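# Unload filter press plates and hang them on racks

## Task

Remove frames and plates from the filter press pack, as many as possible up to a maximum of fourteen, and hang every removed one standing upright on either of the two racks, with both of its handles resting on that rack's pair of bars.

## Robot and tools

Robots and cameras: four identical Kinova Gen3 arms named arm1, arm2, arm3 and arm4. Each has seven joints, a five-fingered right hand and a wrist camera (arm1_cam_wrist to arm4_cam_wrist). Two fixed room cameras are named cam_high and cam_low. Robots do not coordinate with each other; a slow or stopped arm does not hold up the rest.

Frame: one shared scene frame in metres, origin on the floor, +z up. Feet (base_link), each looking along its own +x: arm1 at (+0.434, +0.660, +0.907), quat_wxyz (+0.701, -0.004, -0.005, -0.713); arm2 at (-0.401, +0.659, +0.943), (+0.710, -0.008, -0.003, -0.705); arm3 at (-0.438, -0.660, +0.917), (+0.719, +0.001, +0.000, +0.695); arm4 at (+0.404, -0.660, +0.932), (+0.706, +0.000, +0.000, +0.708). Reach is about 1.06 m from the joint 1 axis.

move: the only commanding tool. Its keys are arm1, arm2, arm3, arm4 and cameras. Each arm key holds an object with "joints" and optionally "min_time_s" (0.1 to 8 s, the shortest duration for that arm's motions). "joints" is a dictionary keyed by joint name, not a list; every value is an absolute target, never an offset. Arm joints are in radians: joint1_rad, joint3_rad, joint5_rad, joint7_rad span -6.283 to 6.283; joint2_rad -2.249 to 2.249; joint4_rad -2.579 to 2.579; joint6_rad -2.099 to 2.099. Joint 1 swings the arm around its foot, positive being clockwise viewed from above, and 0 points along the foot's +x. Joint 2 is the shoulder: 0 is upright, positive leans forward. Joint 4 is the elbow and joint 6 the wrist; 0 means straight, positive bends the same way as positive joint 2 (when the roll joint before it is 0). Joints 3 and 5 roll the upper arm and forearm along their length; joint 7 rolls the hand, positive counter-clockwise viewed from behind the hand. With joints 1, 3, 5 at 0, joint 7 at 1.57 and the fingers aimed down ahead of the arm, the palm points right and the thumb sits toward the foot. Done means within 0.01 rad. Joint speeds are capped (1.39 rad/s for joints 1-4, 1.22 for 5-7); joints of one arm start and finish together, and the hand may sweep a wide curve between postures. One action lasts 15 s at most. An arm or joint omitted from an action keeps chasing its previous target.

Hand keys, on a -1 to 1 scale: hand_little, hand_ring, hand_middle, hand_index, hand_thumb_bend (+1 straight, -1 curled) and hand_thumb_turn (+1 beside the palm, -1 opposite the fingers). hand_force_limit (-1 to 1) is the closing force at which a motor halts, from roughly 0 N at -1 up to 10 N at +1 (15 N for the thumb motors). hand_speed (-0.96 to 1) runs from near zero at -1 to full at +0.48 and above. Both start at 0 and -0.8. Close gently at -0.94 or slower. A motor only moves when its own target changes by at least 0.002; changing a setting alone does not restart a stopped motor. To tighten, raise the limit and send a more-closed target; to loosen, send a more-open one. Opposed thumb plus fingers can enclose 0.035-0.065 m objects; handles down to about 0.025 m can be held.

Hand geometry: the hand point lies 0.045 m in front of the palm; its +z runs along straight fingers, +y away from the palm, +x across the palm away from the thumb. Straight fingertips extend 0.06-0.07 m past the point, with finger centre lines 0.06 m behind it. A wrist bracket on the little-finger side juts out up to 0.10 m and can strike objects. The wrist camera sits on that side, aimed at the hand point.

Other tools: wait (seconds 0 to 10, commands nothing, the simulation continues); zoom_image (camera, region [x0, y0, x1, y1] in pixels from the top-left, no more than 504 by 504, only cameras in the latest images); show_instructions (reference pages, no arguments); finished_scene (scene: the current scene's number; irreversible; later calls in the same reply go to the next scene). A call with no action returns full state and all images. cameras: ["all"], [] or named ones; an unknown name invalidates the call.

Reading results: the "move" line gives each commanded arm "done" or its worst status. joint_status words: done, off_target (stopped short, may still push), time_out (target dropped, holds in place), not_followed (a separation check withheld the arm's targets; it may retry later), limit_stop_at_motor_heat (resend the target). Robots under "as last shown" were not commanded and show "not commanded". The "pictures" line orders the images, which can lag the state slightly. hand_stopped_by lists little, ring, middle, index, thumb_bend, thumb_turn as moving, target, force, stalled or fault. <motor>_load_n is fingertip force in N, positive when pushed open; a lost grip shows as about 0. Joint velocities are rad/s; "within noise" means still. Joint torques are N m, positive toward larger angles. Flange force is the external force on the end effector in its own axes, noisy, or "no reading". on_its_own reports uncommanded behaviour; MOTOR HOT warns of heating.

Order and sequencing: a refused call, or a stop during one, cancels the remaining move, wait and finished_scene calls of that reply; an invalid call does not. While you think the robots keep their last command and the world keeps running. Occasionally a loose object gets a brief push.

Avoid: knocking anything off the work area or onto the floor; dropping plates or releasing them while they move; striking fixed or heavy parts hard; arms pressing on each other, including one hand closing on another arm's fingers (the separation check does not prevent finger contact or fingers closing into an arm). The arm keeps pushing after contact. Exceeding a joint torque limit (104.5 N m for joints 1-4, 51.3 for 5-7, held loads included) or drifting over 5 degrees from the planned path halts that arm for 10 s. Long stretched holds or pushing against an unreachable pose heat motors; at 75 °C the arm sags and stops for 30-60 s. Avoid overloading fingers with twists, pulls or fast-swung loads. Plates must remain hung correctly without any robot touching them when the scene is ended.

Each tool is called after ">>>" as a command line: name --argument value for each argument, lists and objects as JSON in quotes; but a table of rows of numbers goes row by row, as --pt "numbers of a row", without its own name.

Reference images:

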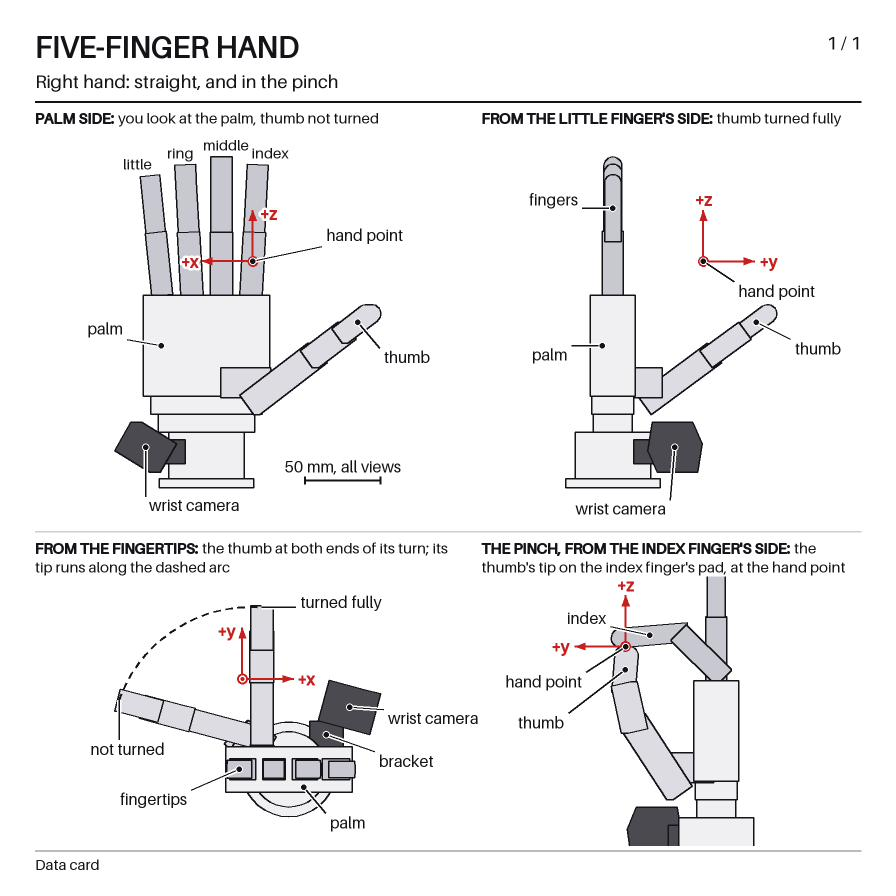

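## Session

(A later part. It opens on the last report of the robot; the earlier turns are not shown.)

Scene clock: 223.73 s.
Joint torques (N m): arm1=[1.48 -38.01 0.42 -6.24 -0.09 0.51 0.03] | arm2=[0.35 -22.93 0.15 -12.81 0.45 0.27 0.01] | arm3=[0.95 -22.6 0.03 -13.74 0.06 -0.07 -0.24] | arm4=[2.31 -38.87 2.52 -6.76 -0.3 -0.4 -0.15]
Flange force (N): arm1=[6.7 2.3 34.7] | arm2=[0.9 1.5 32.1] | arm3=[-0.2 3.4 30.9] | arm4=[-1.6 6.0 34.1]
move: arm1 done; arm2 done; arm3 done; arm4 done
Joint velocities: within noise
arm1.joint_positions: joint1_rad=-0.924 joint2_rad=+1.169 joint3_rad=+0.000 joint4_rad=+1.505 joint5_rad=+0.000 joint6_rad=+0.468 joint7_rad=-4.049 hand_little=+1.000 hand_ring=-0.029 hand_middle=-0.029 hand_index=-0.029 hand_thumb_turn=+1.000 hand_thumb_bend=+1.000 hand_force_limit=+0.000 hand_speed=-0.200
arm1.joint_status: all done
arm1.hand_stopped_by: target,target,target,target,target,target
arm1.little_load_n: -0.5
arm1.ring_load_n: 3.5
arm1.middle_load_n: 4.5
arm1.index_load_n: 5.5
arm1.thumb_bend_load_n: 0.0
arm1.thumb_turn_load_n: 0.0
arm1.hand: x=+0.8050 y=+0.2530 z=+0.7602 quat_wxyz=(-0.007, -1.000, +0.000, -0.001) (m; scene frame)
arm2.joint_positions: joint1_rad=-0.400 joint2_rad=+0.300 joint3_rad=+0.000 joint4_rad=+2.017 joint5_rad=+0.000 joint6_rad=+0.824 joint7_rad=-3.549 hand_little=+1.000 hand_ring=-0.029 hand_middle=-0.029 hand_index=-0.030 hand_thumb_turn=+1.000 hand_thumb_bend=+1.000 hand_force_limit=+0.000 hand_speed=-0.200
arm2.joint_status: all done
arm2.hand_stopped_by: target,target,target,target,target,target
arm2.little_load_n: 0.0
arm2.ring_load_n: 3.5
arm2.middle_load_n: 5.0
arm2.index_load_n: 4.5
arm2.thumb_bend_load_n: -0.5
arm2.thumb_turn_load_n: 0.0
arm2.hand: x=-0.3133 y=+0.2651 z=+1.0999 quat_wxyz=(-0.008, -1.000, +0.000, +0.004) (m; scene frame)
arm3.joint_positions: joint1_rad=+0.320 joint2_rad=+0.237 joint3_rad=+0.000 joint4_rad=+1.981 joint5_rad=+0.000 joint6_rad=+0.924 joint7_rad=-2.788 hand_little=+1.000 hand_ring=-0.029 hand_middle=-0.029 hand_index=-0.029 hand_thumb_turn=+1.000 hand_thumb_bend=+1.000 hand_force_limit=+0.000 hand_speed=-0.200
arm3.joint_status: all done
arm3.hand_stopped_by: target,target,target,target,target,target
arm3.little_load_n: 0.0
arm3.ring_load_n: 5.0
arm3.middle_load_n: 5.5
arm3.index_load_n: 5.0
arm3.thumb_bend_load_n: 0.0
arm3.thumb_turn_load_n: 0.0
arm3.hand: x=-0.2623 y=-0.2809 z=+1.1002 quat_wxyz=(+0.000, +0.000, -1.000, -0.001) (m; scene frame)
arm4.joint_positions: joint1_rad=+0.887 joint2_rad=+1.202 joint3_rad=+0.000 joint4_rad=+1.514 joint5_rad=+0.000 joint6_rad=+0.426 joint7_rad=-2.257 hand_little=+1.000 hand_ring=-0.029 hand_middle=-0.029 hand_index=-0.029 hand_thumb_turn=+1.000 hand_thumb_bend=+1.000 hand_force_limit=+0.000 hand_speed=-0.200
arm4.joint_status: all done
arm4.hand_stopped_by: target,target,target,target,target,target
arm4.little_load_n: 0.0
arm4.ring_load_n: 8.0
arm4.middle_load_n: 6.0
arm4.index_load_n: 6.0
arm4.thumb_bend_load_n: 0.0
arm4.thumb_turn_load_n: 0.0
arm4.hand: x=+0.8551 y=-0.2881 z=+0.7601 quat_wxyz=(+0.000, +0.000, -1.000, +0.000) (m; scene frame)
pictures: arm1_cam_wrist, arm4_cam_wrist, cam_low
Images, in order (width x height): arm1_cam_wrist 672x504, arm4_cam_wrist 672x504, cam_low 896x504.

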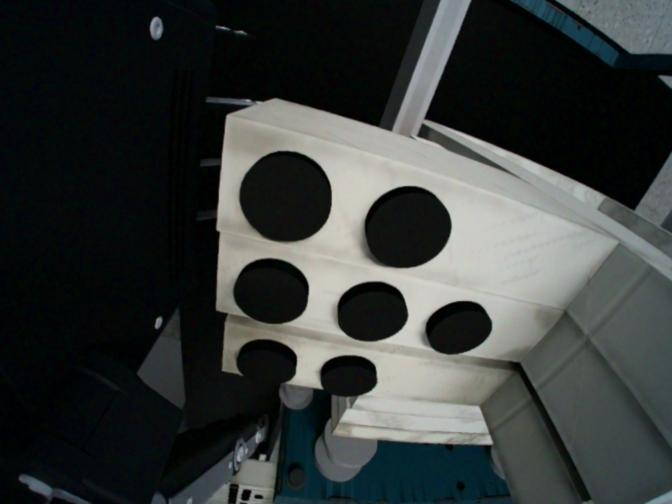

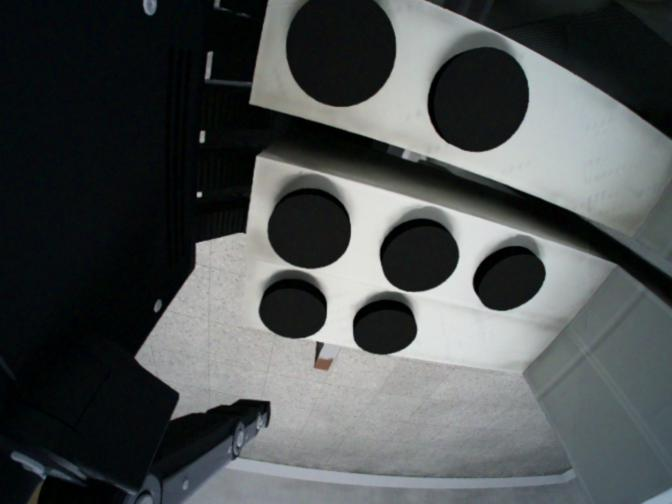

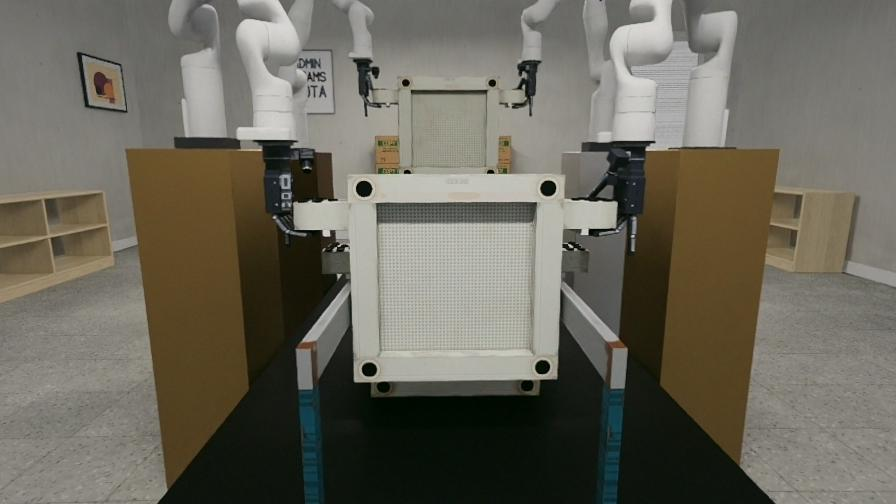

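>>> move --arm1 '{"joints":{"joint1_rad":-0.9259,"joint2_rad":1.3421,"joint4_rad":1.4127,"joint6_rad":0.3868,"joint7_rad":-4.0506},"min_time_s":1.5}' --arm4 '{"joints":{"joint1_rad":0.8874,"joint2_rad":1.3797,"joint4_rad":1.4072,"joint6_rad":0.3547,"joint7_rad":-2.257},"min_time_s":1.5}' --arm2 '{"joints":{"joint1_rad":-0.1775,"joint2_rad":0.2664,"joint4_rad":2.0712,"joint6_rad":0.8041,"joint7_rad":-3.3262},"min_time_s":1.5}' --arm3 '{"joints":{"joint1_rad":0.0876,"joint2_rad":0.1855,"joint4_rad":2.0507,"joint6_rad":0.9054,"joint7_rad":-3.0201},"min_time_s":1.5}'

>>> move --arm1 '{"joints":{"joint1_rad":-0.9268,"joint2_rad":1.4615,"joint4_rad":1.3239,"joint6_rad":0.3562,"joint7_rad":-4.0515},"min_time_s":1.5}' --arm4 '{"joints":{"joint1_rad":0.8874,"joint2_rad":1.5009,"joint4_rad":1.3082,"joint6_rad":0.3325,"joint7_rad":-2.257},"min_time_s":1.5}' --arm2 '{"joints":{"joint1_rad":0.0605,"joint2_rad":0.2685,"joint4_rad":2.0704,"joint6_rad":0.8027,"joint7_rad":-3.0882},"min_time_s":1.5}' --arm3 '{"joints":{"joint1_rad":-0.1625,"joint2_rad":0.1729,"joint4_rad":2.0669,"joint6_rad":0.9018,"joint7_rad":-3.2702},"min_time_s":1.5}' --cameras '["cam_low","cam_high","arm1_cam_wrist","arm4_cam_wrist"]'

Scene clock: 226.77 s.
Joint torques (N m): arm1=[1.55 -38.19 0.49 -4.87 -0.17 0.52 0.08] | arm2=[0.3 -21.62 0.02 -12.83 0.27 0.06 0.06] | arm3=[0.9 -21 -0.02 -13.63 0.21 -0.11 -0.32] | arm4=[2.5 -39.16 2.72 -5.69 -0.3 -0.39 -0.19]
Flange force (N): arm1=[6.6 2.0 35.2] | arm2=[0.6 1.2 31.9] | arm3=[0.1 3.5 31.3] | arm4=[-0.9 5.9 34.4]
move: arm1 done; arm2 done; arm3 done; arm4 done
Joint velocities: within noise
arm1.joint_positions: joint1_rad=-0.926 joint2_rad=+1.342 joint3_rad=+0.000 joint4_rad=+1.413 joint5_rad=+0.000 joint6_rad=+0.387 joint7_rad=-4.051 hand_little=+1.000 hand_ring=-0.029 hand_middle=-0.029 hand_index=-0.029 hand_thumb_turn=+1.000 hand_thumb_bend=+1.000 hand_force_limit=+0.000 hand_speed=-0.200
arm1.joint_status: all done
arm1.hand_stopped_by: target,target,target,target,target,target
arm1.little_load_n: 0.0
arm1.ring_load_n: 3.5
arm1.middle_load_n: 4.5
arm1.index_load_n: 6.5
arm1.thumb_bend_load_n: 0.0
arm1.thumb_turn_load_n: 0.0
arm1.hand: x=+0.8051 y=+0.2529 z=+0.6803 quat_wxyz=(-0.007, -1.000, +0.000, -0.001) (m; scene frame)
arm2.joint_positions: joint1_rad=-0.177 joint2_rad=+0.266 joint3_rad=+0.000 joint4_rad=+2.071 joint5_rad=+0.000 joint6_rad=+0.804 joint7_rad=-3.326 hand_little=+1.000 hand_ring=-0.029 hand_middle=-0.029 hand_index=-0.030 hand_thumb_turn=+1.000 hand_thumb_bend=+1.000 hand_force_limit=+0.000 hand_speed=-0.200
arm2.joint_status: all done
arm2.hand_stopped_by: target,target,target,target,target,target
arm2.little_load_n: 0.0
arm2.ring_load_n: 4.5
arm2.middle_load_n: 3.5
arm2.index_load_n: 3.5
arm2.thumb_bend_load_n: 0.0
arm2.thumb_turn_load_n: 0.0
arm2.hand: x=-0.3937 y=+0.2651 z=+1.1000 quat_wxyz=(-0.008, -1.000, +0.000, +0.004) (m; scene frame)
arm3.joint_positions: joint1_rad=+0.088 joint2_rad=+0.186 joint3_rad=+0.000 joint4_rad=+2.051 joint5_rad=+0.000 joint6_rad=+0.905 joint7_rad=-3.020 hand_little=+1.000 hand_ring=-0.029 hand_middle=-0.029 hand_index=-0.029 hand_thumb_turn=+1.000 hand_thumb_bend=+1.000 hand_force_limit=+0.000 hand_speed=-0.200
arm3.joint_status: all done
arm3.hand_stopped_by: target,target,target,target,target,target
arm3.little_load_n: -0.5
arm3.ring_load_n: 5.5
arm3.middle_load_n: 6.0
arm3.index_load_n: 5.0
arm3.thumb_bend_load_n: -0.5
arm3.thumb_turn_load_n: 0.0
arm3.hand: x=-0.3426 y=-0.2807 z=+1.1002 quat_wxyz=(+0.000, +0.000, -1.000, -0.001) (m; scene frame)
arm4.joint_positions: joint1_rad=+0.887 joint2_rad=+1.380 joint3_rad=+0.000 joint4_rad=+1.407 joint5_rad=+0.000 joint6_rad=+0.355 joint7_rad=-2.257 hand_little=+1.000 hand_ring=-0.029 hand_middle=-0.029 hand_index=-0.029 hand_thumb_turn=+1.000 hand_thumb_bend=+1.000 hand_force_limit=+0.000 hand_speed=-0.200
arm4.joint_status: all done
arm4.hand_stopped_by: target,target,target,target,target,target
arm4.little_load_n: 0.0
arm4.ring_load_n: 8.0
arm4.middle_load_n: 6.0
arm4.index_load_n: 6.0
arm4.thumb_bend_load_n: 0.0
arm4.thumb_turn_load_n: 0.0
arm4.hand: x=+0.8551 y=-0.2881 z=+0.6800 quat_wxyz=(+0.000, +0.000, -1.000, +0.000) (m; scene frame)
pictures: none

Scene clock: 228.60 s.
Joint torques (N m): arm1=[2.38 -21.78 0.21 -1.68 -0.36 0.25 -0.05] | arm2=[0.58 -21.87 0.26 -12.29 0.3 0.07 0.07] | arm3=[0.55 -20.47 -0.23 -13.27 0.18 0.1 -0.28] | arm4=[1.22 -22.96 1.74 -2.38 -0.18 -0.16 -0.09]
Flange force (N): arm1=[5.8 -0.5 2.9] | arm2=[1.0 3.3 31.4] | arm3=[0.1 4.0 31.3] | arm4=[-0.9 3.0 3.1]
move: arm1 done; arm2 done; arm3 done; arm4 done
Joint velocities: within noise
arm1.joint_positions: joint1_rad=-0.927 joint2_rad=+1.461 joint3_rad=+0.000 joint4_rad=+1.324 joint5_rad=+0.000 joint6_rad=+0.356 joint7_rad=-4.052 hand_little=+1.000 hand_ring=-0.030 hand_middle=-0.030 hand_index=-0.030 hand_thumb_turn=+1.000 hand_thumb_bend=+1.000 hand_force_limit=+0.000 hand_speed=-0.200
arm1.joint_status: all done
arm1.hand_stopped_by: target,target,target,target,target,target
arm1.little_load_n: 0.0
arm1.ring_load_n: 0.0
arm1.middle_load_n: 0.0
arm1.index_load_n: 0.0
arm1.thumb_bend_load_n: -0.5
arm1.thumb_turn_load_n: 0.0
arm1.hand: x=+0.8050 y=+0.2529 z=+0.6273 quat_wxyz=(-0.007, -1.000, +0.000, -0.001) (m; scene frame)
arm2.joint_positions: joint1_rad=+0.060 joint2_rad=+0.269 joint3_rad=+0.000 joint4_rad=+2.070 joint5_rad=+0.000 joint6_rad=+0.803 joint7_rad=-3.088 hand_little=+1.000 hand_ring=-0.029 hand_middle=-0.029 hand_index=-0.030 hand_thumb_turn=+1.000 hand_thumb_bend=+1.000 hand_force_limit=+0.000 hand_speed=-0.200
arm2.joint_status: all done
arm2.hand_stopped_by: target,target,target,target,target,target
arm2.little_load_n: 0.0
arm2.ring_load_n: 4.0
arm2.middle_load_n: 3.5
arm2.index_load_n: 3.0
arm2.thumb_bend_load_n: 0.0
arm2.thumb_turn_load_n: 0.0
arm2.hand: x=-0.4739 y=+0.2652 z=+1.1001 quat_wxyz=(-0.008, -1.000, +0.000, +0.004) (m; scene frame)
arm3.joint_positions: joint1_rad=-0.162 joint2_rad=+0.173 joint3_rad=+0.000 joint4_rad=+2.067 joint5_rad=+0.000 joint6_rad=+0.902 joint7_rad=-3.270 hand_little=+1.000 hand_ring=-0.029 hand_middle=-0.029 hand_index=-0.029 hand_thumb_turn=+1.000 hand_thumb_bend=+1.000 hand_force_limit=+0.000 hand_speed=-0.200
arm3.joint_status: all done
arm3.hand_stopped_by: target,target,target,target,target,target
arm3.little_load_n: 0.0
arm3.ring_load_n: 5.5
arm3.middle_load_n: 6.5
arm3.index_load_n: 5.0
arm3.thumb_bend_load_n: 0.0
arm3.thumb_turn_load_n: 0.0
arm3.hand: x=-0.4228 y=-0.2806 z=+1.1003 quat_wxyz=(+0.000, +0.000, -1.000, -0.001) (m; scene frame)
arm4.joint_positions: joint1_rad=+0.887 joint2_rad=+1.501 joint3_rad=+0.000 joint4_rad=+1.308 joint5_rad=+0.000 joint6_rad=+0.332 joint7_rad=-2.257 hand_little=+1.000 hand_ring=-0.030 hand_middle=-0.030 hand_index=-0.030 hand_thumb_turn=+1.000 hand_thumb_bend=+1.000 hand_force_limit=+0.000 hand_speed=-0.200
arm4.joint_status: all done
arm4.hand_stopped_by: target,target,target,target,target,target
arm4.little_load_n: 0.0
arm4.ring_load_n: 0.0
arm4.middle_load_n: 0.0
arm4.index_load_n: 0.0
arm4.thumb_bend_load_n: -0.5
arm4.thumb_turn_load_n: 0.0
arm4.hand: x=+0.8551 y=-0.2881 z=+0.6272 quat_wxyz=(+0.000, +0.000, -1.000, +0.000) (m; scene frame)
pictures: arm1_cam_wrist, arm4_cam_wrist, cam_high, cam_low
Images, in order (width x height): arm1_cam_wrist 672x504, arm4_cam_wrist 672x504, cam_high 896x504, cam_low 896x504.

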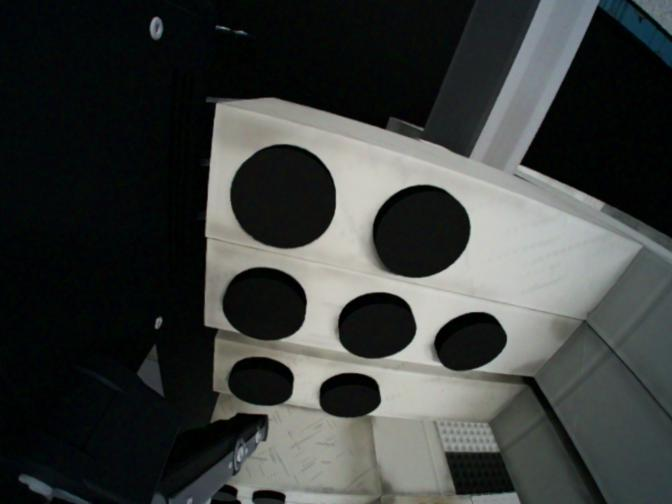

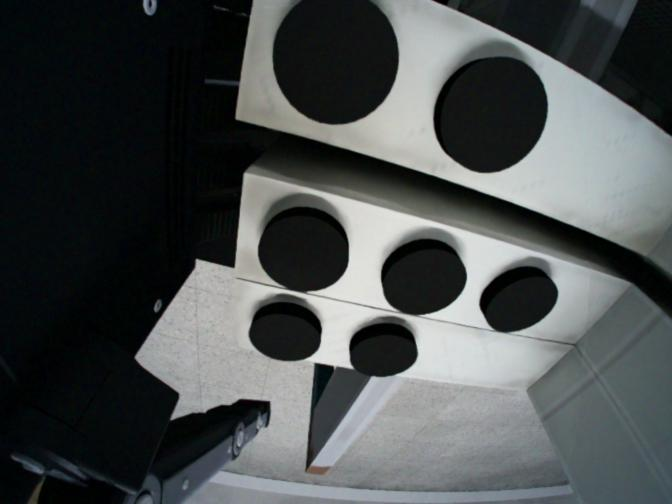

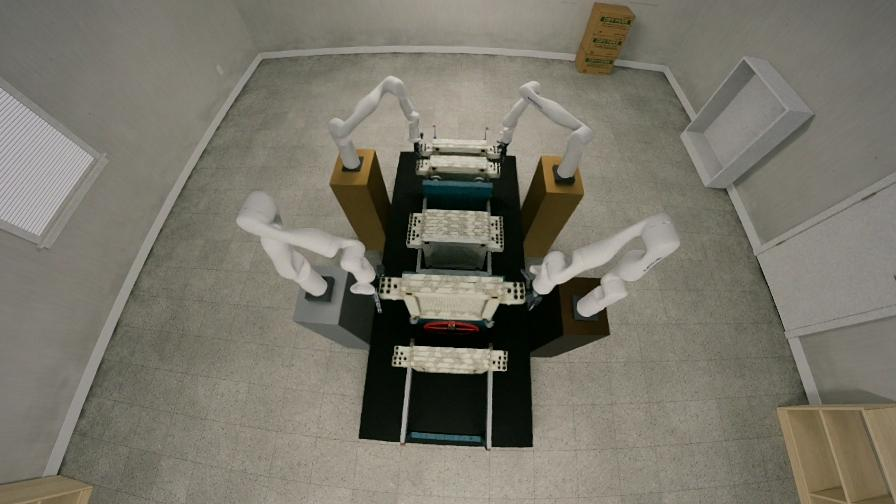

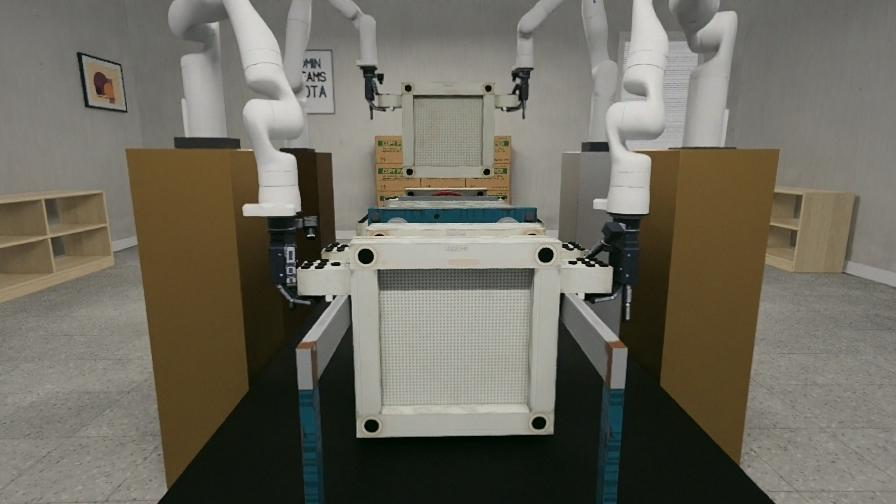

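>>> move --arm1 '{"joints":{"hand_index":1,"hand_middle":1,"hand_ring":1}}' --arm4 '{"joints":{"hand_index":1,"hand_middle":1,"hand_ring":1}}' --arm2 '{"joints":{"joint1_rad":0.289,"joint2_rad":0.3067,"joint4_rad":2.0149,"joint6_rad":0.82,"joint7_rad":-2.8597},"min_time_s":1.5}' --arm3 '{"joints":{"joint1_rad":-0.4018,"joint2_rad":0.2022,"joint4_rad":2.0283,"joint6_rad":0.9111,"joint7_rad":-3.5095},"min_time_s":1.5}'

>>> move --arm1 '{"joints":{"joint1_rad":-0.9259,"joint2_rad":1.3421,"joint4_rad":1.4127,"joint6_rad":0.3868,"joint7_rad":-4.0506},"min_time_s":1.5}' --arm4 '{"joints":{"joint1_rad":0.8874,"joint2_rad":1.3797,"joint4_rad":1.4072,"joint6_rad":0.3547,"joint7_rad":-2.257},"min_time_s":1.5}' --arm2 '{"joints":{"joint1_rad":0.4884,"joint2_rad":0.3745,"joint4_rad":1.9086,"joint6_rad":0.8585,"joint7_rad":-2.6603},"min_time_s":1.5}' --arm3 '{"joints":{"joint1_rad":-0.6075,"joint2_rad":0.2675,"joint4_rad":1.9375,"joint6_rad":0.9366,"joint7_rad":-3.7152},"min_time_s":1.5}' --cameras '["arm1_cam_wrist","arm4_cam_wrist"]'

>>> move --arm1 '{"joints":{"joint1_rad":-0.9245,"joint2_rad":1.1687,"joint4_rad":1.5046,"joint6_rad":0.4683,"joint7_rad":-4.0492},"min_time_s":1.5}' --arm4 '{"joints":{"joint1_rad":0.8874,"joint2_rad":1.2024,"joint4_rad":1.5136,"joint6_rad":0.4256,"joint7_rad":-2.257},"min_time_s":1.5}' --arm2 '{"joints":{"joint1_rad":0.6521,"joint2_rad":0.4653,"joint4_rad":1.7563,"joint6_rad":0.92,"joint7_rad":-2.4966},"min_time_s":1.5}' --arm3 '{"joints":{"joint1_rad":-0.7721,"joint2_rad":0.3594,"joint4_rad":1.7994,"joint6_rad":0.9828,"joint7_rad":-3.8798},"min_time_s":1.5}' --cameras '["cam_high","cam_low","arm2_cam_wrist","arm3_cam_wrist"]'

Scene clock: 232.47 s.
Joint torques (N m): arm1=[2.44 -21.78 0.25 -1.63 -0.33 0.26 0] | arm2=[0.76 -23.21 0.32 -13.24 0.19 0.02 0.05] | arm3=[0.25 -21.35 -0.46 -13.6 0.26 0.07 -0.26] | arm4=[1.19 -22.94 1.68 -2.37 -0.17 -0.15 -0.11]
Flange force (N): arm1=[6.1 -0.5 3.0] | arm2=[1.5 1.6 32.3] | arm3=[0.1 3.3 31.4] | arm4=[-0.9 2.9 3.1]
move: arm1 done; arm2 done; arm3 done; arm4 done
Joint velocities: within noise
arm1.joint_positions: joint1_rad=-0.927 joint2_rad=+1.461 joint3_rad=+0.000 joint4_rad=+1.324 joint5_rad=+0.000 joint6_rad=+0.356 joint7_rad=-4.052 hand_little=+1.000 hand_ring=+1.000 hand_middle=+1.000 hand_index=+1.000 hand_thumb_turn=+1.000 hand_thumb_bend=+1.000 hand_force_limit=+0.000 hand_speed=-0.200
arm1.joint_status: all done
arm1.hand_stopped_by: target,target,target,target,target,target
arm1.little_load_n: 0.0
arm1.ring_load_n: 0.0
arm1.middle_load_n: 0.0
arm1.index_load_n: 0.0
arm1.thumb_bend_load_n: 0.0
arm1.thumb_turn_load_n: 0.0
arm1.hand: x=+0.8051 y=+0.2529 z=+0.6273 quat_wxyz=(-0.007, -1.000, +0.000, -0.001) (m; scene frame)
arm2.joint_positions: joint1_rad=+0.289 joint2_rad=+0.307 joint3_rad=+0.000 joint4_rad=+2.015 joint5_rad=+0.000 joint6_rad=+0.820 joint7_rad=-2.860 hand_little=+1.000 hand_ring=-0.029 hand_middle=-0.029 hand_index=-0.030 hand_thumb_turn=+1.000 hand_thumb_bend=+1.000 hand_force_limit=+0.000 hand_speed=-0.200
arm2.joint_status: all done
arm2.hand_stopped_by: target,target,target,target,target,target
arm2.little_load_n: 0.0
arm2.ring_load_n: 4.5
arm2.middle_load_n: 3.0
arm2.index_load_n: 3.0
arm2.thumb_bend_load_n: 0.0
arm2.thumb_turn_load_n: 0.0
arm2.hand: x=-0.5542 y=+0.2652 z=+1.1001 quat_wxyz=(-0.008, -1.000, +0.000, +0.004) (m; scene frame)
arm3.joint_positions: joint1_rad=-0.402 joint2_rad=+0.202 joint3_rad=+0.000 joint4_rad=+2.028 joint5_rad=+0.000 joint6_rad=+0.911 joint7_rad=-3.510 hand_little=+1.000 hand_ring=-0.029 hand_middle=-0.029 hand_index=-0.029 hand_thumb_turn=+1.000 hand_thumb_bend=+1.000 hand_force_limit=+0.000 hand_speed=-0.200
arm3.joint_status: all done
arm3.hand_stopped_by: target,target,target,target,target,target
arm3.little_load_n: 0.0
arm3.ring_load_n: 6.0
arm3.middle_load_n: 6.5
arm3.index_load_n: 5.0
arm3.thumb_bend_load_n: 0.0
arm3.thumb_turn_load_n: 0.0
arm3.hand: x=-0.5031 y=-0.2806 z=+1.1003 quat_wxyz=(+0.000, +0.000, -1.000, -0.001) (m; scene frame)
arm4.joint_positions: joint1_rad=+0.887 joint2_rad=+1.501 joint3_rad=+0.000 joint4_rad=+1.308 joint5_rad=+0.000 joint6_rad=+0.332 joint7_rad=-2.257 hand_little=+1.000 hand_ring=+1.000 hand_middle=+1.000 hand_index=+1.000 hand_thumb_turn=+1.000 hand_thumb_bend=+1.000 hand_force_limit=+0.000 hand_speed=-0.200
arm4.joint_status: all done
arm4.hand_stopped_by: target,target,target,target,target,target
arm4.little_load_n: 0.0
arm4.ring_load_n: 0.0
arm4.middle_load_n: 0.0
arm4.index_load_n: 0.0
arm4.thumb_bend_load_n: 0.0
arm4.thumb_turn_load_n: 0.0
arm4.hand: x=+0.8551 y=-0.2881 z=+0.6271 quat_wxyz=(+0.000, +0.000, -1.000, +0.000) (m; scene frame)
pictures: none

Scene clock: 234.27 s.
Joint torques (N m): arm1=[2.32 -21.55 0.14 -1.87 -0.37 0.25 0] | arm2=[0.9 -25.68 0.57 -13.56 0.21 0.09 0.09] | arm3=[-0.02 -23.41 -0.58 -13.59 0.28 0.28 -0.35] | arm4=[1.15 -22.85 1.7 -2.5 -0.17 -0.16 -0.1]
Flange force (N): arm1=[5.8 -0.4 2.4] | arm2=[1.5 2.3 32.1] | arm3=[0.2 3.7 31.1] | arm4=[-1.1 3.0 3.0]
move: arm1 done; arm2 done; arm3 done; arm4 done
Joint velocities: within noise
arm1.joint_positions: joint1_rad=-0.926 joint2_rad=+1.342 joint3_rad=+0.000 joint4_rad=+1.413 joint5_rad=+0.000 joint6_rad=+0.387 joint7_rad=-4.051 hand_little=+1.000 hand_ring=+1.000 hand_middle=+1.000 hand_index=+1.000 hand_thumb_turn=+1.000 hand_thumb_bend=+1.000 hand_force_limit=+0.000 hand_speed=-0.200
arm1.joint_status: all done
arm1.hand_stopped_by: target,target,target,target,target,target
arm1.little_load_n: 0.0
arm1.ring_load_n: 0.0
arm1.middle_load_n: 0.0
arm1.index_load_n: 0.0
arm1.thumb_bend_load_n: 0.0
arm1.thumb_turn_load_n: 0.0
arm1.hand: x=+0.8051 y=+0.2529 z=+0.6803 quat_wxyz=(-0.007, -1.000, +0.000, -0.001) (m; scene frame)
arm2.joint_positions: joint1_rad=+0.488 joint2_rad=+0.375 joint3_rad=+0.000 joint4_rad=+1.909 joint5_rad=+0.000 joint6_rad=+0.859 joint7_rad=-2.660 hand_little=+1.000 hand_ring=-0.029 hand_middle=-0.029 hand_index=-0.030 hand_thumb_turn=+1.000 hand_thumb_bend=+1.000 hand_force_limit=+0.000 hand_speed=-0.200
arm2.joint_status: all done
arm2.hand_stopped_by: target,target,target,target,target,target
arm2.little_load_n: 0.0
arm2.ring_load_n: 4.5
arm2.middle_load_n: 3.5
arm2.index_load_n: 3.0
arm2.thumb_bend_load_n: 0.0
arm2.thumb_turn_load_n: 0.0
arm2.hand: x=-0.6345 y=+0.2653 z=+1.1002 quat_wxyz=(-0.008, -1.000, +0.000, +0.004) (m; scene frame)
arm3.joint_positions: joint1_rad=-0.607 joint2_rad=+0.267 joint3_rad=+0.000 joint4_rad=+1.937 joint5_rad=+0.000 joint6_rad=+0.937 joint7_rad=-3.715 hand_little=+1.000 hand_ring=-0.029 hand_middle=-0.029 hand_index=-0.029 hand_thumb_turn=+1.000 hand_thumb_bend=+1.000 hand_force_limit=+0.000 hand_speed=-0.200
arm3.joint_status: all done
arm3.hand_stopped_by: target,target,target,target,target,target
arm3.little_load_n: 0.0
arm3.ring_load_n: 6.0
arm3.middle_load_n: 6.5
arm3.index_load_n: 4.5
arm3.thumb_bend_load_n: 0.0
arm3.thumb_turn_load_n: 0.0
arm3.hand: x=-0.5835 y=-0.2805 z=+1.1004 quat_wxyz=(+0.000, +0.000, -1.000, -0.001) (m; scene frame)
arm4.joint_positions: joint1_rad=+0.887 joint2_rad=+1.380 joint3_rad=+0.000 joint4_rad=+1.407 joint5_rad=+0.000 joint6_rad=+0.355 joint7_rad=-2.257 hand_little=+1.000 hand_ring=+1.000 hand_middle=+1.000 hand_index=+1.000 hand_thumb_turn=+1.000 hand_thumb_bend=+1.000 hand_force_limit=+0.000 hand_speed=-0.200
arm4.joint_status: all done
arm4.hand_stopped_by: target,target,target,target,target,target
arm4.little_load_n: 0.0
arm4.ring_load_n: 0.0
arm4.middle_load_n: 0.0
arm4.index_load_n: 0.0
arm4.thumb_bend_load_n: 0.0
arm4.thumb_turn_load_n: 0.0
arm4.hand: x=+0.8551 y=-0.2881 z=+0.6800 quat_wxyz=(+0.000, +0.000, -1.000, +0.000) (m; scene frame)
pictures: arm1_cam_wrist, arm4_cam_wrist
Images, in order (width x height): arm1_cam_wrist 672x504, arm4_cam_wrist 672x504.

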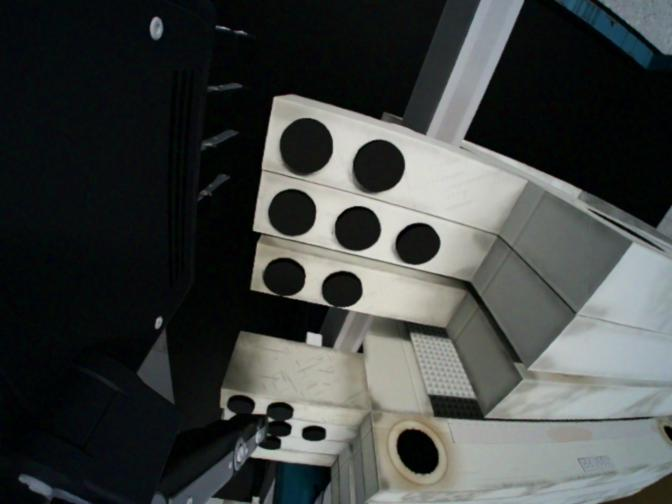

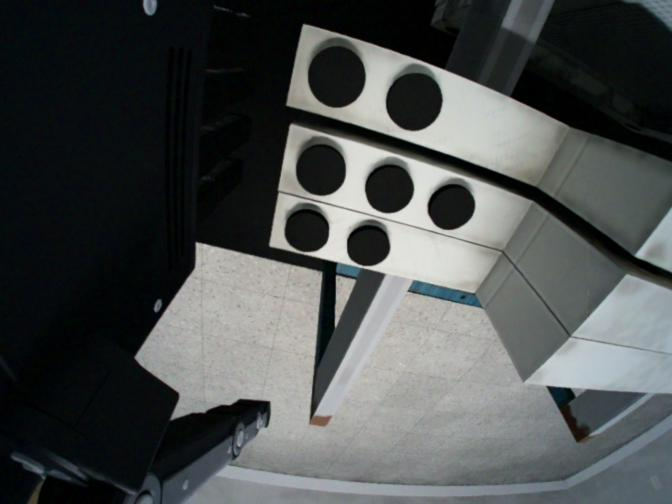

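Scene clock: 236.07 s.
Joint torques (N m): arm1=[2.42 -21.1 0.12 -2.43 -0.39 0.29 0] | arm2=[1.1 -29.05 0.89 -14.41 0.28 -0.02 0.09] | arm3=[-0.41 -26.37 -0.68 -14.19 0.24 0.35 -0.27] | arm4=[1.21 -22.47 1.67 -3.07 -0.17 -0.14 -0.07]
Flange force (N): arm1=[6.0 -0.6 1.8] | arm2=[1.7 2.4 31.9] | arm3=[-0.1 3.1 31.0] | arm4=[-1.0 3.1 2.6]
move: arm1 done; arm2 done; arm3 done; arm4 done
Joint velocities: within noise
arm1.joint_positions: joint1_rad=-0.925 joint2_rad=+1.169 joint3_rad=+0.000 joint4_rad=+1.505 joint5_rad=+0.000 joint6_rad=+0.468 joint7_rad=-4.049 hand_little=+1.000 hand_ring=+1.000 hand_middle=+1.000 hand_index=+1.000 hand_thumb_turn=+1.000 hand_thumb_bend=+1.000 hand_force_limit=+0.000 hand_speed=-0.200
arm1.joint_status: all done
arm1.hand_stopped_by: target,target,target,target,target,target
arm1.little_load_n: 0.0
arm1.ring_load_n: 0.0
arm1.middle_load_n: 0.0
arm1.index_load_n: 0.0
arm1.thumb_bend_load_n: 0.0
arm1.thumb_turn_load_n: 0.0
arm1.hand: x=+0.8050 y=+0.2530 z=+0.7602 quat_wxyz=(-0.007, -1.000, +0.000, -0.001) (m; scene frame)
arm2.joint_positions: joint1_rad=+0.652 joint2_rad=+0.465 joint3_rad=+0.000 joint4_rad=+1.756 joint5_rad=+0.000 joint6_rad=+0.920 joint7_rad=-2.497 hand_little=+1.000 hand_ring=-0.029 hand_middle=-0.029 hand_index=-0.030 hand_thumb_turn=+1.000 hand_thumb_bend=+1.000 hand_force_limit=+0.000 hand_speed=-0.200
arm2.joint_status: all done
arm2.hand_stopped_by: target,target,target,target,target,target
arm2.little_load_n: 0.0
arm2.ring_load_n: 4.5
arm2.middle_load_n: 3.0
arm2.index_load_n: 3.0
arm2.thumb_bend_load_n: 0.0
arm2.thumb_turn_load_n: 0.0
arm2.hand: x=-0.7148 y=+0.2653 z=+1.1003 quat_wxyz=(-0.008, -1.000, +0.000, +0.004) (m; scene frame)
arm3.joint_positions: joint1_rad=-0.772 joint2_rad=+0.359 joint3_rad=+0.000 joint4_rad=+1.799 joint5_rad=+0.000 joint6_rad=+0.983 joint7_rad=-3.880 hand_little=+1.000 hand_ring=-0.029 hand_middle=-0.029 hand_index=-0.029 hand_thumb_turn=+1.000 hand_thumb_bend=+1.000 hand_force_limit=+0.000 hand_speed=-0.200
arm3.joint_status: all done
arm3.hand_stopped_by: target,target,target,target,target,target
arm3.little_load_n: 0.0
arm3.ring_load_n: 6.0
arm3.middle_load_n: 6.5
arm3.index_load_n: 4.5
arm3.thumb_bend_load_n: 0.0
arm3.thumb_turn_load_n: 0.0
arm3.hand: x=-0.6638 y=-0.2804 z=+1.1005 quat_wxyz=(+0.000, +0.000, -1.000, -0.001) (m; scene frame)
arm4.joint_positions: joint1_rad=+0.887 joint2_rad=+1.202 joint3_rad=+0.000 joint4_rad=+1.514 joint5_rad=+0.000 joint6_rad=+0.426 joint7_rad=-2.257 hand_little=+1.000 hand_ring=+1.000 hand_middle=+1.000 hand_index=+1.000 hand_thumb_turn=+1.000 hand_thumb_bend=+1.000 hand_force_limit=+0.000 hand_speed=-0.200
arm4.joint_status: all done
arm4.hand_stopped_by: target,target,target,target,target,target
arm4.little_load_n: 0.0
arm4.ring_load_n: 0.0
arm4.middle_load_n: 0.0
arm4.index_load_n: 0.0
arm4.thumb_bend_load_n: 0.0
arm4.thumb_turn_load_n: 0.0
arm4.hand: x=+0.8551 y=-0.2881 z=+0.7601 quat_wxyz=(+0.000, +0.000, -1.000, +0.000) (m; scene frame)
pictures: arm2_cam_wrist, arm3_cam_wrist, cam_high, cam_low
Images, in order (width x height): arm2_cam_wrist 672x504, arm3_cam_wrist 672x504, cam_high 896x504, cam_low 896x504.

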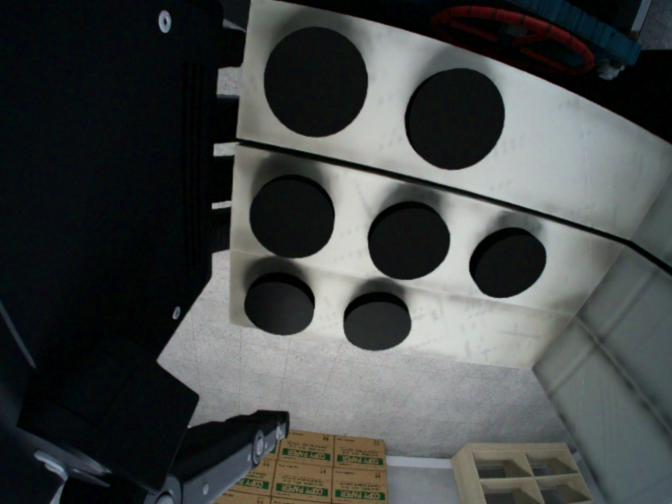

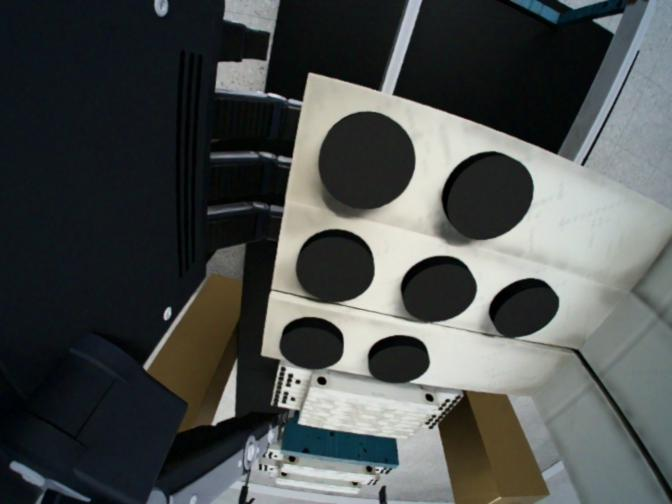

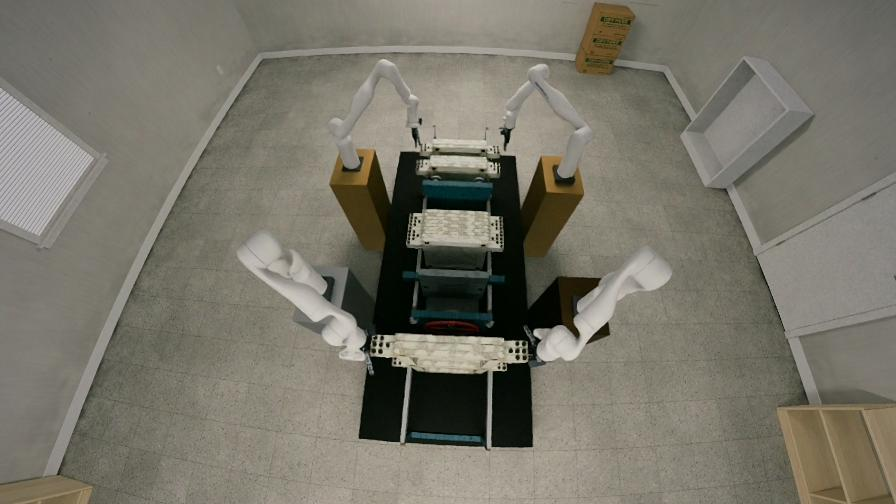

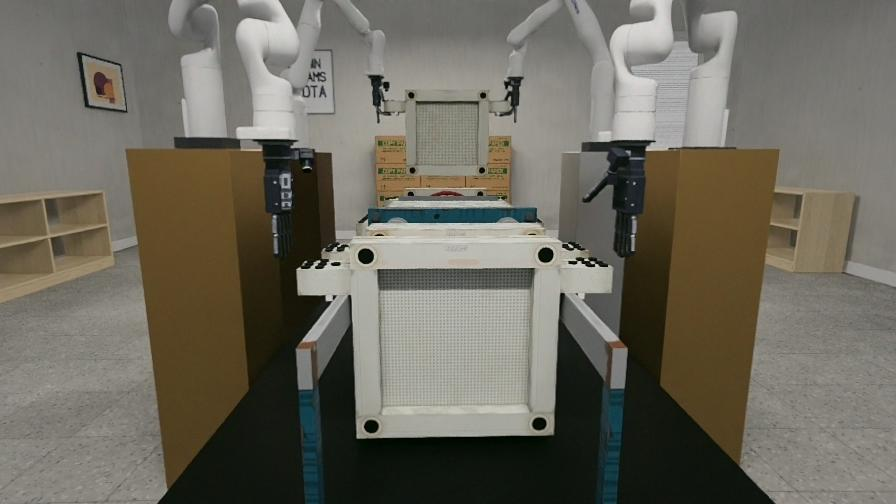

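>>> move --arm2 '{"joints":{"joint1_rad":0.7826,"joint2_rad":0.5753,"joint4_rad":1.5595,"joint6_rad":1.0068,"joint7_rad":-2.3661},"min_time_s":1.5}' --arm3 '{"joints":{"joint1_rad":-0.8999,"joint2_rad":0.4709,"joint4_rad":1.6168,"joint6_rad":1.0539,"joint7_rad":-4.0076},"min_time_s":1.5}'

>>> move --arm2 '{"joints":{"joint1_rad":0.8859,"joint2_rad":0.7054,"joint4_rad":1.3122,"joint6_rad":1.1239,"joint7_rad":-2.2628},"min_time_s":1.5}' --arm3 '{"joints":{"joint1_rad":-0.9988,"joint2_rad":0.6016,"joint4_rad":1.3864,"joint6_rad":1.1536,"joint7_rad":-4.1065},"min_time_s":1.5}'

>>> move --arm2 '{"joints":{"joint1_rad":0.8848,"joint2_rad":0.7915,"joint4_rad":1.3939,"joint6_rad":0.9562,"joint7_rad":-2.2639},"min_time_s":1.5}' --arm3 '{"joints":{"joint1_rad":-0.9965,"joint2_rad":0.685,"joint4_rad":1.4813,"joint6_rad":0.9753,"joint7_rad":-4.1042},"min_time_s":1.5}'

>>> move --arm2 '{"joints":{"joint1_rad":0.8843,"joint2_rad":0.8978,"joint4_rad":1.4383,"joint6_rad":0.8055,"joint7_rad":-2.2644},"min_time_s":1.5}' --arm3 '{"joints":{"joint1_rad":-0.9949,"joint2_rad":0.7908,"joint4_rad":1.5396,"joint6_rad":0.8112,"joint7_rad":-4.1026},"min_time_s":1.5}' --cameras '["cam_high","arm2_cam_wrist","arm3_cam_wrist"]'

>>> zoom_image --camera "cam_high" --region '[370, 320, 530, 460]'

>>> zoom_image --camera "cam_high" --region '[392, 376, 422, 416]'

>>> zoom_image --camera "cam_high" --region '[478, 376, 508, 416]'

Scene clock: 240.67 s.
Joint torques (N m): arm1=[2.3 -21.02 0.12 -2.44 -0.35 0.21 -0.02] | arm2=[1.39 -32.93 1.11 -15.46 0.3 -0.03 0.07] | arm3=[-0.69 -30.02 -0.79 -14.85 0.23 0.4 -0.28] | arm4=[1.19 -22.42 1.61 -3.08 -0.21 -0.15 -0.08]
Flange force (N): arm1=[6.0 -0.3 1.5] | arm2=[2.2 2.3 31.9] | arm3=[-0.3 2.9 30.7] | arm4=[-1.0 3.0 2.5]
move: arm2 done; arm3 done
Joint velocities: within noise
arm1, arm4: as last shown
arm1.thumb_bend_load_n: -0.5
arm2.joint_positions: joint1_rad=+0.783 joint2_rad=+0.575 joint3_rad=+0.000 joint4_rad=+1.560 joint5_rad=+0.000 joint6_rad=+1.007 joint7_rad=-2.366 hand_little=+1.000 hand_ring=-0.029 hand_middle=-0.029 hand_index=-0.030 hand_thumb_turn=+1.000 hand_thumb_bend=+1.000 hand_force_limit=+0.000 hand_speed=-0.200
arm2.joint_status: all done
arm2.hand_stopped_by: target,target,target,target,target,target
arm2.little_load_n: 0.0
arm2.ring_load_n: 4.0
arm2.middle_load_n: 3.5
arm2.index_load_n: 2.5
arm2.thumb_bend_load_n: 0.0
arm2.thumb_turn_load_n: 0.0
arm2.hand: x=-0.7951 y=+0.2653 z=+1.1003 quat_wxyz=(-0.008, -1.000, +0.000, +0.004) (m; scene frame)
arm3.joint_positions: joint1_rad=-0.900 joint2_rad=+0.471 joint3_rad=+0.000 joint4_rad=+1.617 joint5_rad=+0.000 joint6_rad=+1.054 joint7_rad=-4.008 hand_little=+1.000 hand_ring=-0.029 hand_middle=-0.029 hand_index=-0.029 hand_thumb_turn=+1.000 hand_thumb_bend=+1.000 hand_force_limit=+0.000 hand_speed=-0.200
arm3.joint_status: all done
arm3.hand_stopped_by: target,target,target,target,target,target
arm3.little_load_n: 0.0
arm3.ring_load_n: 5.5
arm3.middle_load_n: 6.0
arm3.index_load_n: 4.5
arm3.thumb_bend_load_n: 0.0
arm3.thumb_turn_load_n: 0.0
arm3.hand: x=-0.7440 y=-0.2804 z=+1.1006 quat_wxyz=(+0.000, +0.000, -1.000, -0.001) (m; scene frame)
pictures: none

Scene clock: 242.47 s.
Joint torques (N m): arm1=[2.31 -21.13 0.1 -2.36 -0.38 0.29 -0.01] | arm2=[1.87 -37.21 1.52 -16.3 0.43 0.17 0.05] | arm3=[-1.27 -34.02 -1 -15.49 0 0.65 -0.28] | arm4=[1.16 -22.38 1.64 -3.07 -0.19 -0.18 -0.12]
Flange force (N): arm1=[6.1 -0.2 2.0] | arm2=[2.4 2.9 32.0] | arm3=[-0.8 3.2 30.6] | arm4=[-1.1 3.0 2.4]
move: arm2 done; arm3 done
Joint velocities: within noise
arm1, arm4: as last shown
arm1.thumb_bend_load_n: 0.0
arm2.joint_positions: joint1_rad=+0.886 joint2_rad=+0.705 joint3_rad=+0.000 joint4_rad=+1.312 joint5_rad=+0.000 joint6_rad=+1.124 joint7_rad=-2.263 hand_little=+1.000 hand_ring=-0.029 hand_middle=-0.029 hand_index=-0.030 hand_thumb_turn=+1.000 hand_thumb_bend=+1.000 hand_force_limit=+0.000 hand_speed=-0.200
arm2.joint_status: all done
arm2.hand_stopped_by: target,target,target,target,target,target
arm2.little_load_n: 0.0
arm2.ring_load_n: 4.0
arm2.middle_load_n: 3.0
arm2.index_load_n: 2.5
arm2.thumb_bend_load_n: -0.5
arm2.thumb_turn_load_n: 0.0
arm2.hand: x=-0.8753 y=+0.2652 z=+1.1005 quat_wxyz=(-0.008, -1.000, +0.000, +0.004) (m; scene frame)
arm3.joint_positions: joint1_rad=-0.999 joint2_rad=+0.602 joint3_rad=+0.000 joint4_rad=+1.386 joint5_rad=+0.000 joint6_rad=+1.154 joint7_rad=-4.106 hand_little=+1.000 hand_ring=-0.029 hand_middle=-0.029 hand_index=-0.029 hand_thumb_turn=+1.000 hand_thumb_bend=+1.000 hand_force_limit=+0.000 hand_speed=-0.200
arm3.joint_status: all done
arm3.hand_stopped_by: target,target,target,target,target,target
arm3.little_load_n: 0.0
arm3.ring_load_n: 5.5
arm3.middle_load_n: 6.0
arm3.index_load_n: 4.5
arm3.thumb_bend_load_n: 0.0
arm3.thumb_turn_load_n: 0.0
arm3.hand: x=-0.8244 y=-0.2803 z=+1.1006 quat_wxyz=(+0.000, +0.000, -1.000, -0.001) (m; scene frame)
pictures: none

Scene clock: 244.27 s.
Joint torques (N m): arm1=[2.32 -21.08 0.14 -2.48 -0.34 0.31 0.01] | arm2=[-3.57 -39.14 -3.88 -18.61 -2.2 -2.34 0.13] | arm3=[3.85 -35.66 4.2 -17.37 2.9 -1.78 -0.16] | arm4=[1.15 -22.42 1.64 -3.05 -0.18 -0.13 -0.09]
Flange force (N): arm1=[5.8 -0.6 1.8] | arm2=[2.5 -9.2 31.6] | arm3=[-0.5 -9.2 30.1] | arm4=[-1.1 3.0 2.5]
move: arm2 done; arm3 done
Joint velocities: within noise
arm1, arm4: as last shown
arm2.joint_positions: joint1_rad=+0.885 joint2_rad=+0.791 joint3_rad=+0.000 joint4_rad=+1.394 joint5_rad=+0.000 joint6_rad=+0.956 joint7_rad=-2.264 hand_little=+1.000 hand_ring=-0.029 hand_middle=-0.029 hand_index=-0.030 hand_thumb_turn=+1.000 hand_thumb_bend=+1.000 hand_force_limit=+0.000 hand_speed=-0.200
arm2.joint_status: all done
arm2.hand_stopped_by: target,target,target,target,target,target
arm2.little_load_n: 0.0
arm2.ring_load_n: 5.0
arm2.middle_load_n: 4.0
arm2.index_load_n: 3.0
arm2.thumb_bend_load_n: 0.0
arm2.thumb_turn_load_n: 0.0
arm2.hand: x=-0.8754 y=+0.2638 z=+1.0304 quat_wxyz=(-0.008, -1.000, +0.000, +0.004) (m; scene frame)
arm3.joint_positions: joint1_rad=-0.996 joint2_rad=+0.685 joint3_rad=+0.000 joint4_rad=+1.481 joint5_rad=+0.000 joint6_rad=+0.975 joint7_rad=-4.104 hand_little=+1.000 hand_ring=-0.029 hand_middle=-0.029 hand_index=-0.029 hand_thumb_turn=+1.000 hand_thumb_bend=+1.000 hand_force_limit=+0.000 hand_speed=-0.200
arm3.joint_status: all done
arm3.hand_stopped_by: target,target,target,target,target,target
arm3.little_load_n: 0.0
arm3.ring_load_n: 6.5
arm3.middle_load_n: 7.0
arm3.index_load_n: 5.0
arm3.thumb_bend_load_n: 0.0
arm3.thumb_turn_load_n: 0.0
arm3.hand: x=-0.8245 y=-0.2787 z=+1.0306 quat_wxyz=(+0.000, +0.000, -1.000, -0.001) (m; scene frame)
pictures: none

Scene clock: 246.07 s.
Joint torques (N m): arm1=[2.36 -21.05 0.19 -2.36 -0.33 0.29 -0.01] | arm2=[-5.84 -40.97 -6.4 -18.89 -2.87 -3.36 0.18] | arm3=[5.97 -37.28 6.87 -17.38 3.57 -2.73 -0.17] | arm4=[1.16 -22.39 1.69 -3.12 -0.17 -0.14 -0.11]
Flange force (N): arm1=[6.1 -0.3 1.8] | arm2=[2.8 -14.3 31.3] | arm3=[-0.7 -14.5 29.8] | arm4=[-0.9 2.8 2.4]
move: arm2 done; arm3 done
Joint velocities: within noise
arm1, arm4: as last shown
arm2.joint_positions: joint1_rad=+0.884 joint2_rad=+0.898 joint3_rad=+0.000 joint4_rad=+1.438 joint5_rad=+0.000 joint6_rad=+0.806 joint7_rad=-2.264 hand_little=+1.000 hand_ring=-0.029 hand_middle=-0.029 hand_index=-0.030 hand_thumb_turn=+1.000 hand_thumb_bend=+1.000 hand_force_limit=+0.000 hand_speed=-0.200
arm2.joint_status: all done
arm2.hand_stopped_by: target,target,target,target,target,target
arm2.little_load_n: 0.0
arm2.ring_load_n: 5.5
arm2.middle_load_n: 4.0
arm2.index_load_n: 3.0
arm2.thumb_bend_load_n: 0.0
arm2.thumb_turn_load_n: 0.0
arm2.hand: x=-0.8753 y=+0.2627 z=+0.9605 quat_wxyz=(-0.008, -1.000, +0.000, +0.004) (m; scene frame)
arm3.joint_positions: joint1_rad=-0.995 joint2_rad=+0.791 joint3_rad=+0.000 joint4_rad=+1.540 joint5_rad=+0.000 joint6_rad=+0.811 joint7_rad=-4.103 hand_little=+1.000 hand_ring=-0.029 hand_middle=-0.029 hand_index=-0.029 hand_thumb_turn=+1.000 hand_thumb_bend=+1.000 hand_force_limit=+0.000 hand_speed=-0.200
arm3.joint_status: all done
arm3.hand_stopped_by: target,target,target,target,target,target
arm3.little_load_n: 0.0
arm3.ring_load_n: 6.5
arm3.middle_load_n: 7.5
arm3.index_load_n: 5.5
arm3.thumb_bend_load_n: 0.0
arm3.thumb_turn_load_n: 0.0
arm3.hand: x=-0.8245 y=-0.2776 z=+0.9605 quat_wxyz=(+0.000, +0.000, -1.000, -0.001) (m; scene frame)
pictures: arm2_cam_wrist, arm3_cam_wrist, cam_high
Images, in order (width x height): arm2_cam_wrist 672x504, arm3_cam_wrist 672x504, cam_high 896x504.

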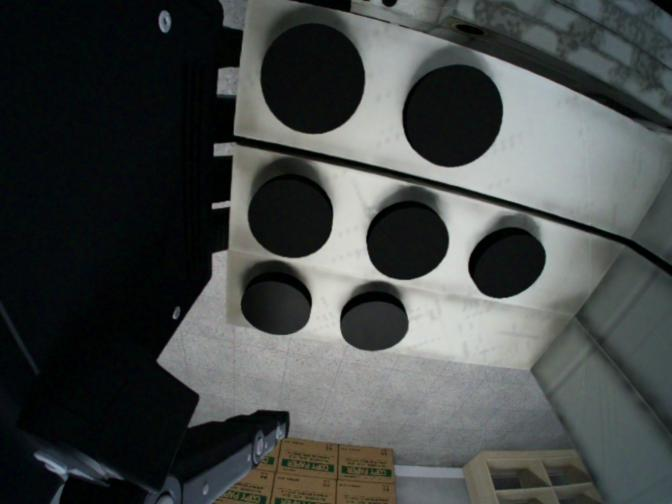

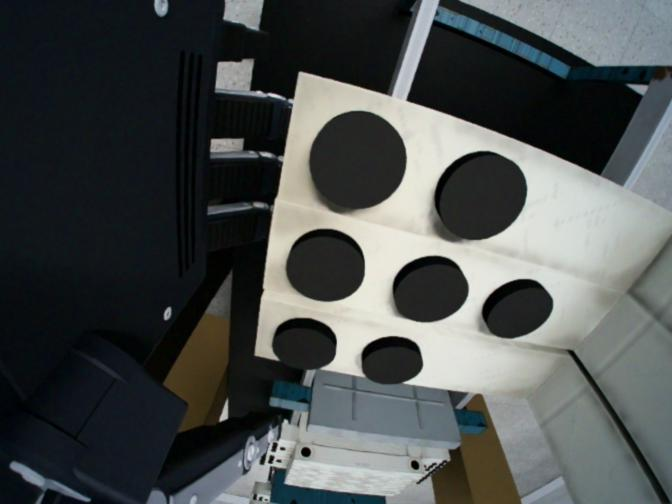

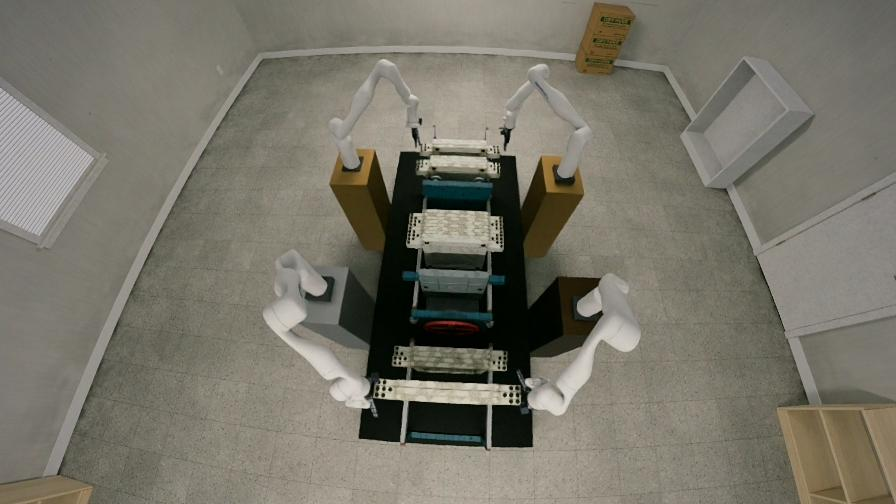

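Scaled by 3.150 from the camera's 896x504 image, which has a finer 1280x720 frame.

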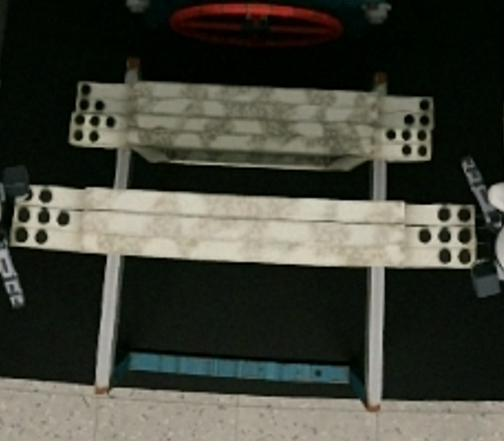

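Scaled by 12.600 from the camera's 896x504 image, which has a finer 1280x720 frame.

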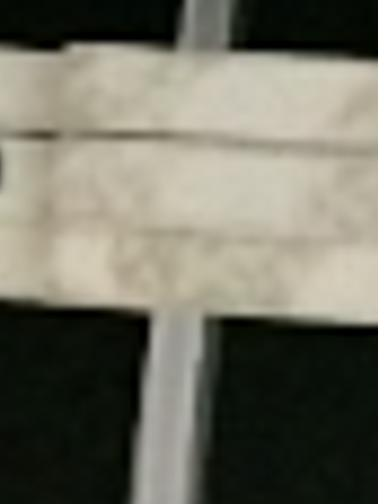

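Scaled by 12.600 from the camera's 896x504 image, which has a finer 1280x720 frame.

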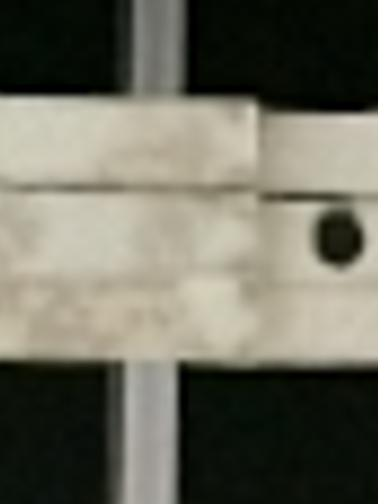

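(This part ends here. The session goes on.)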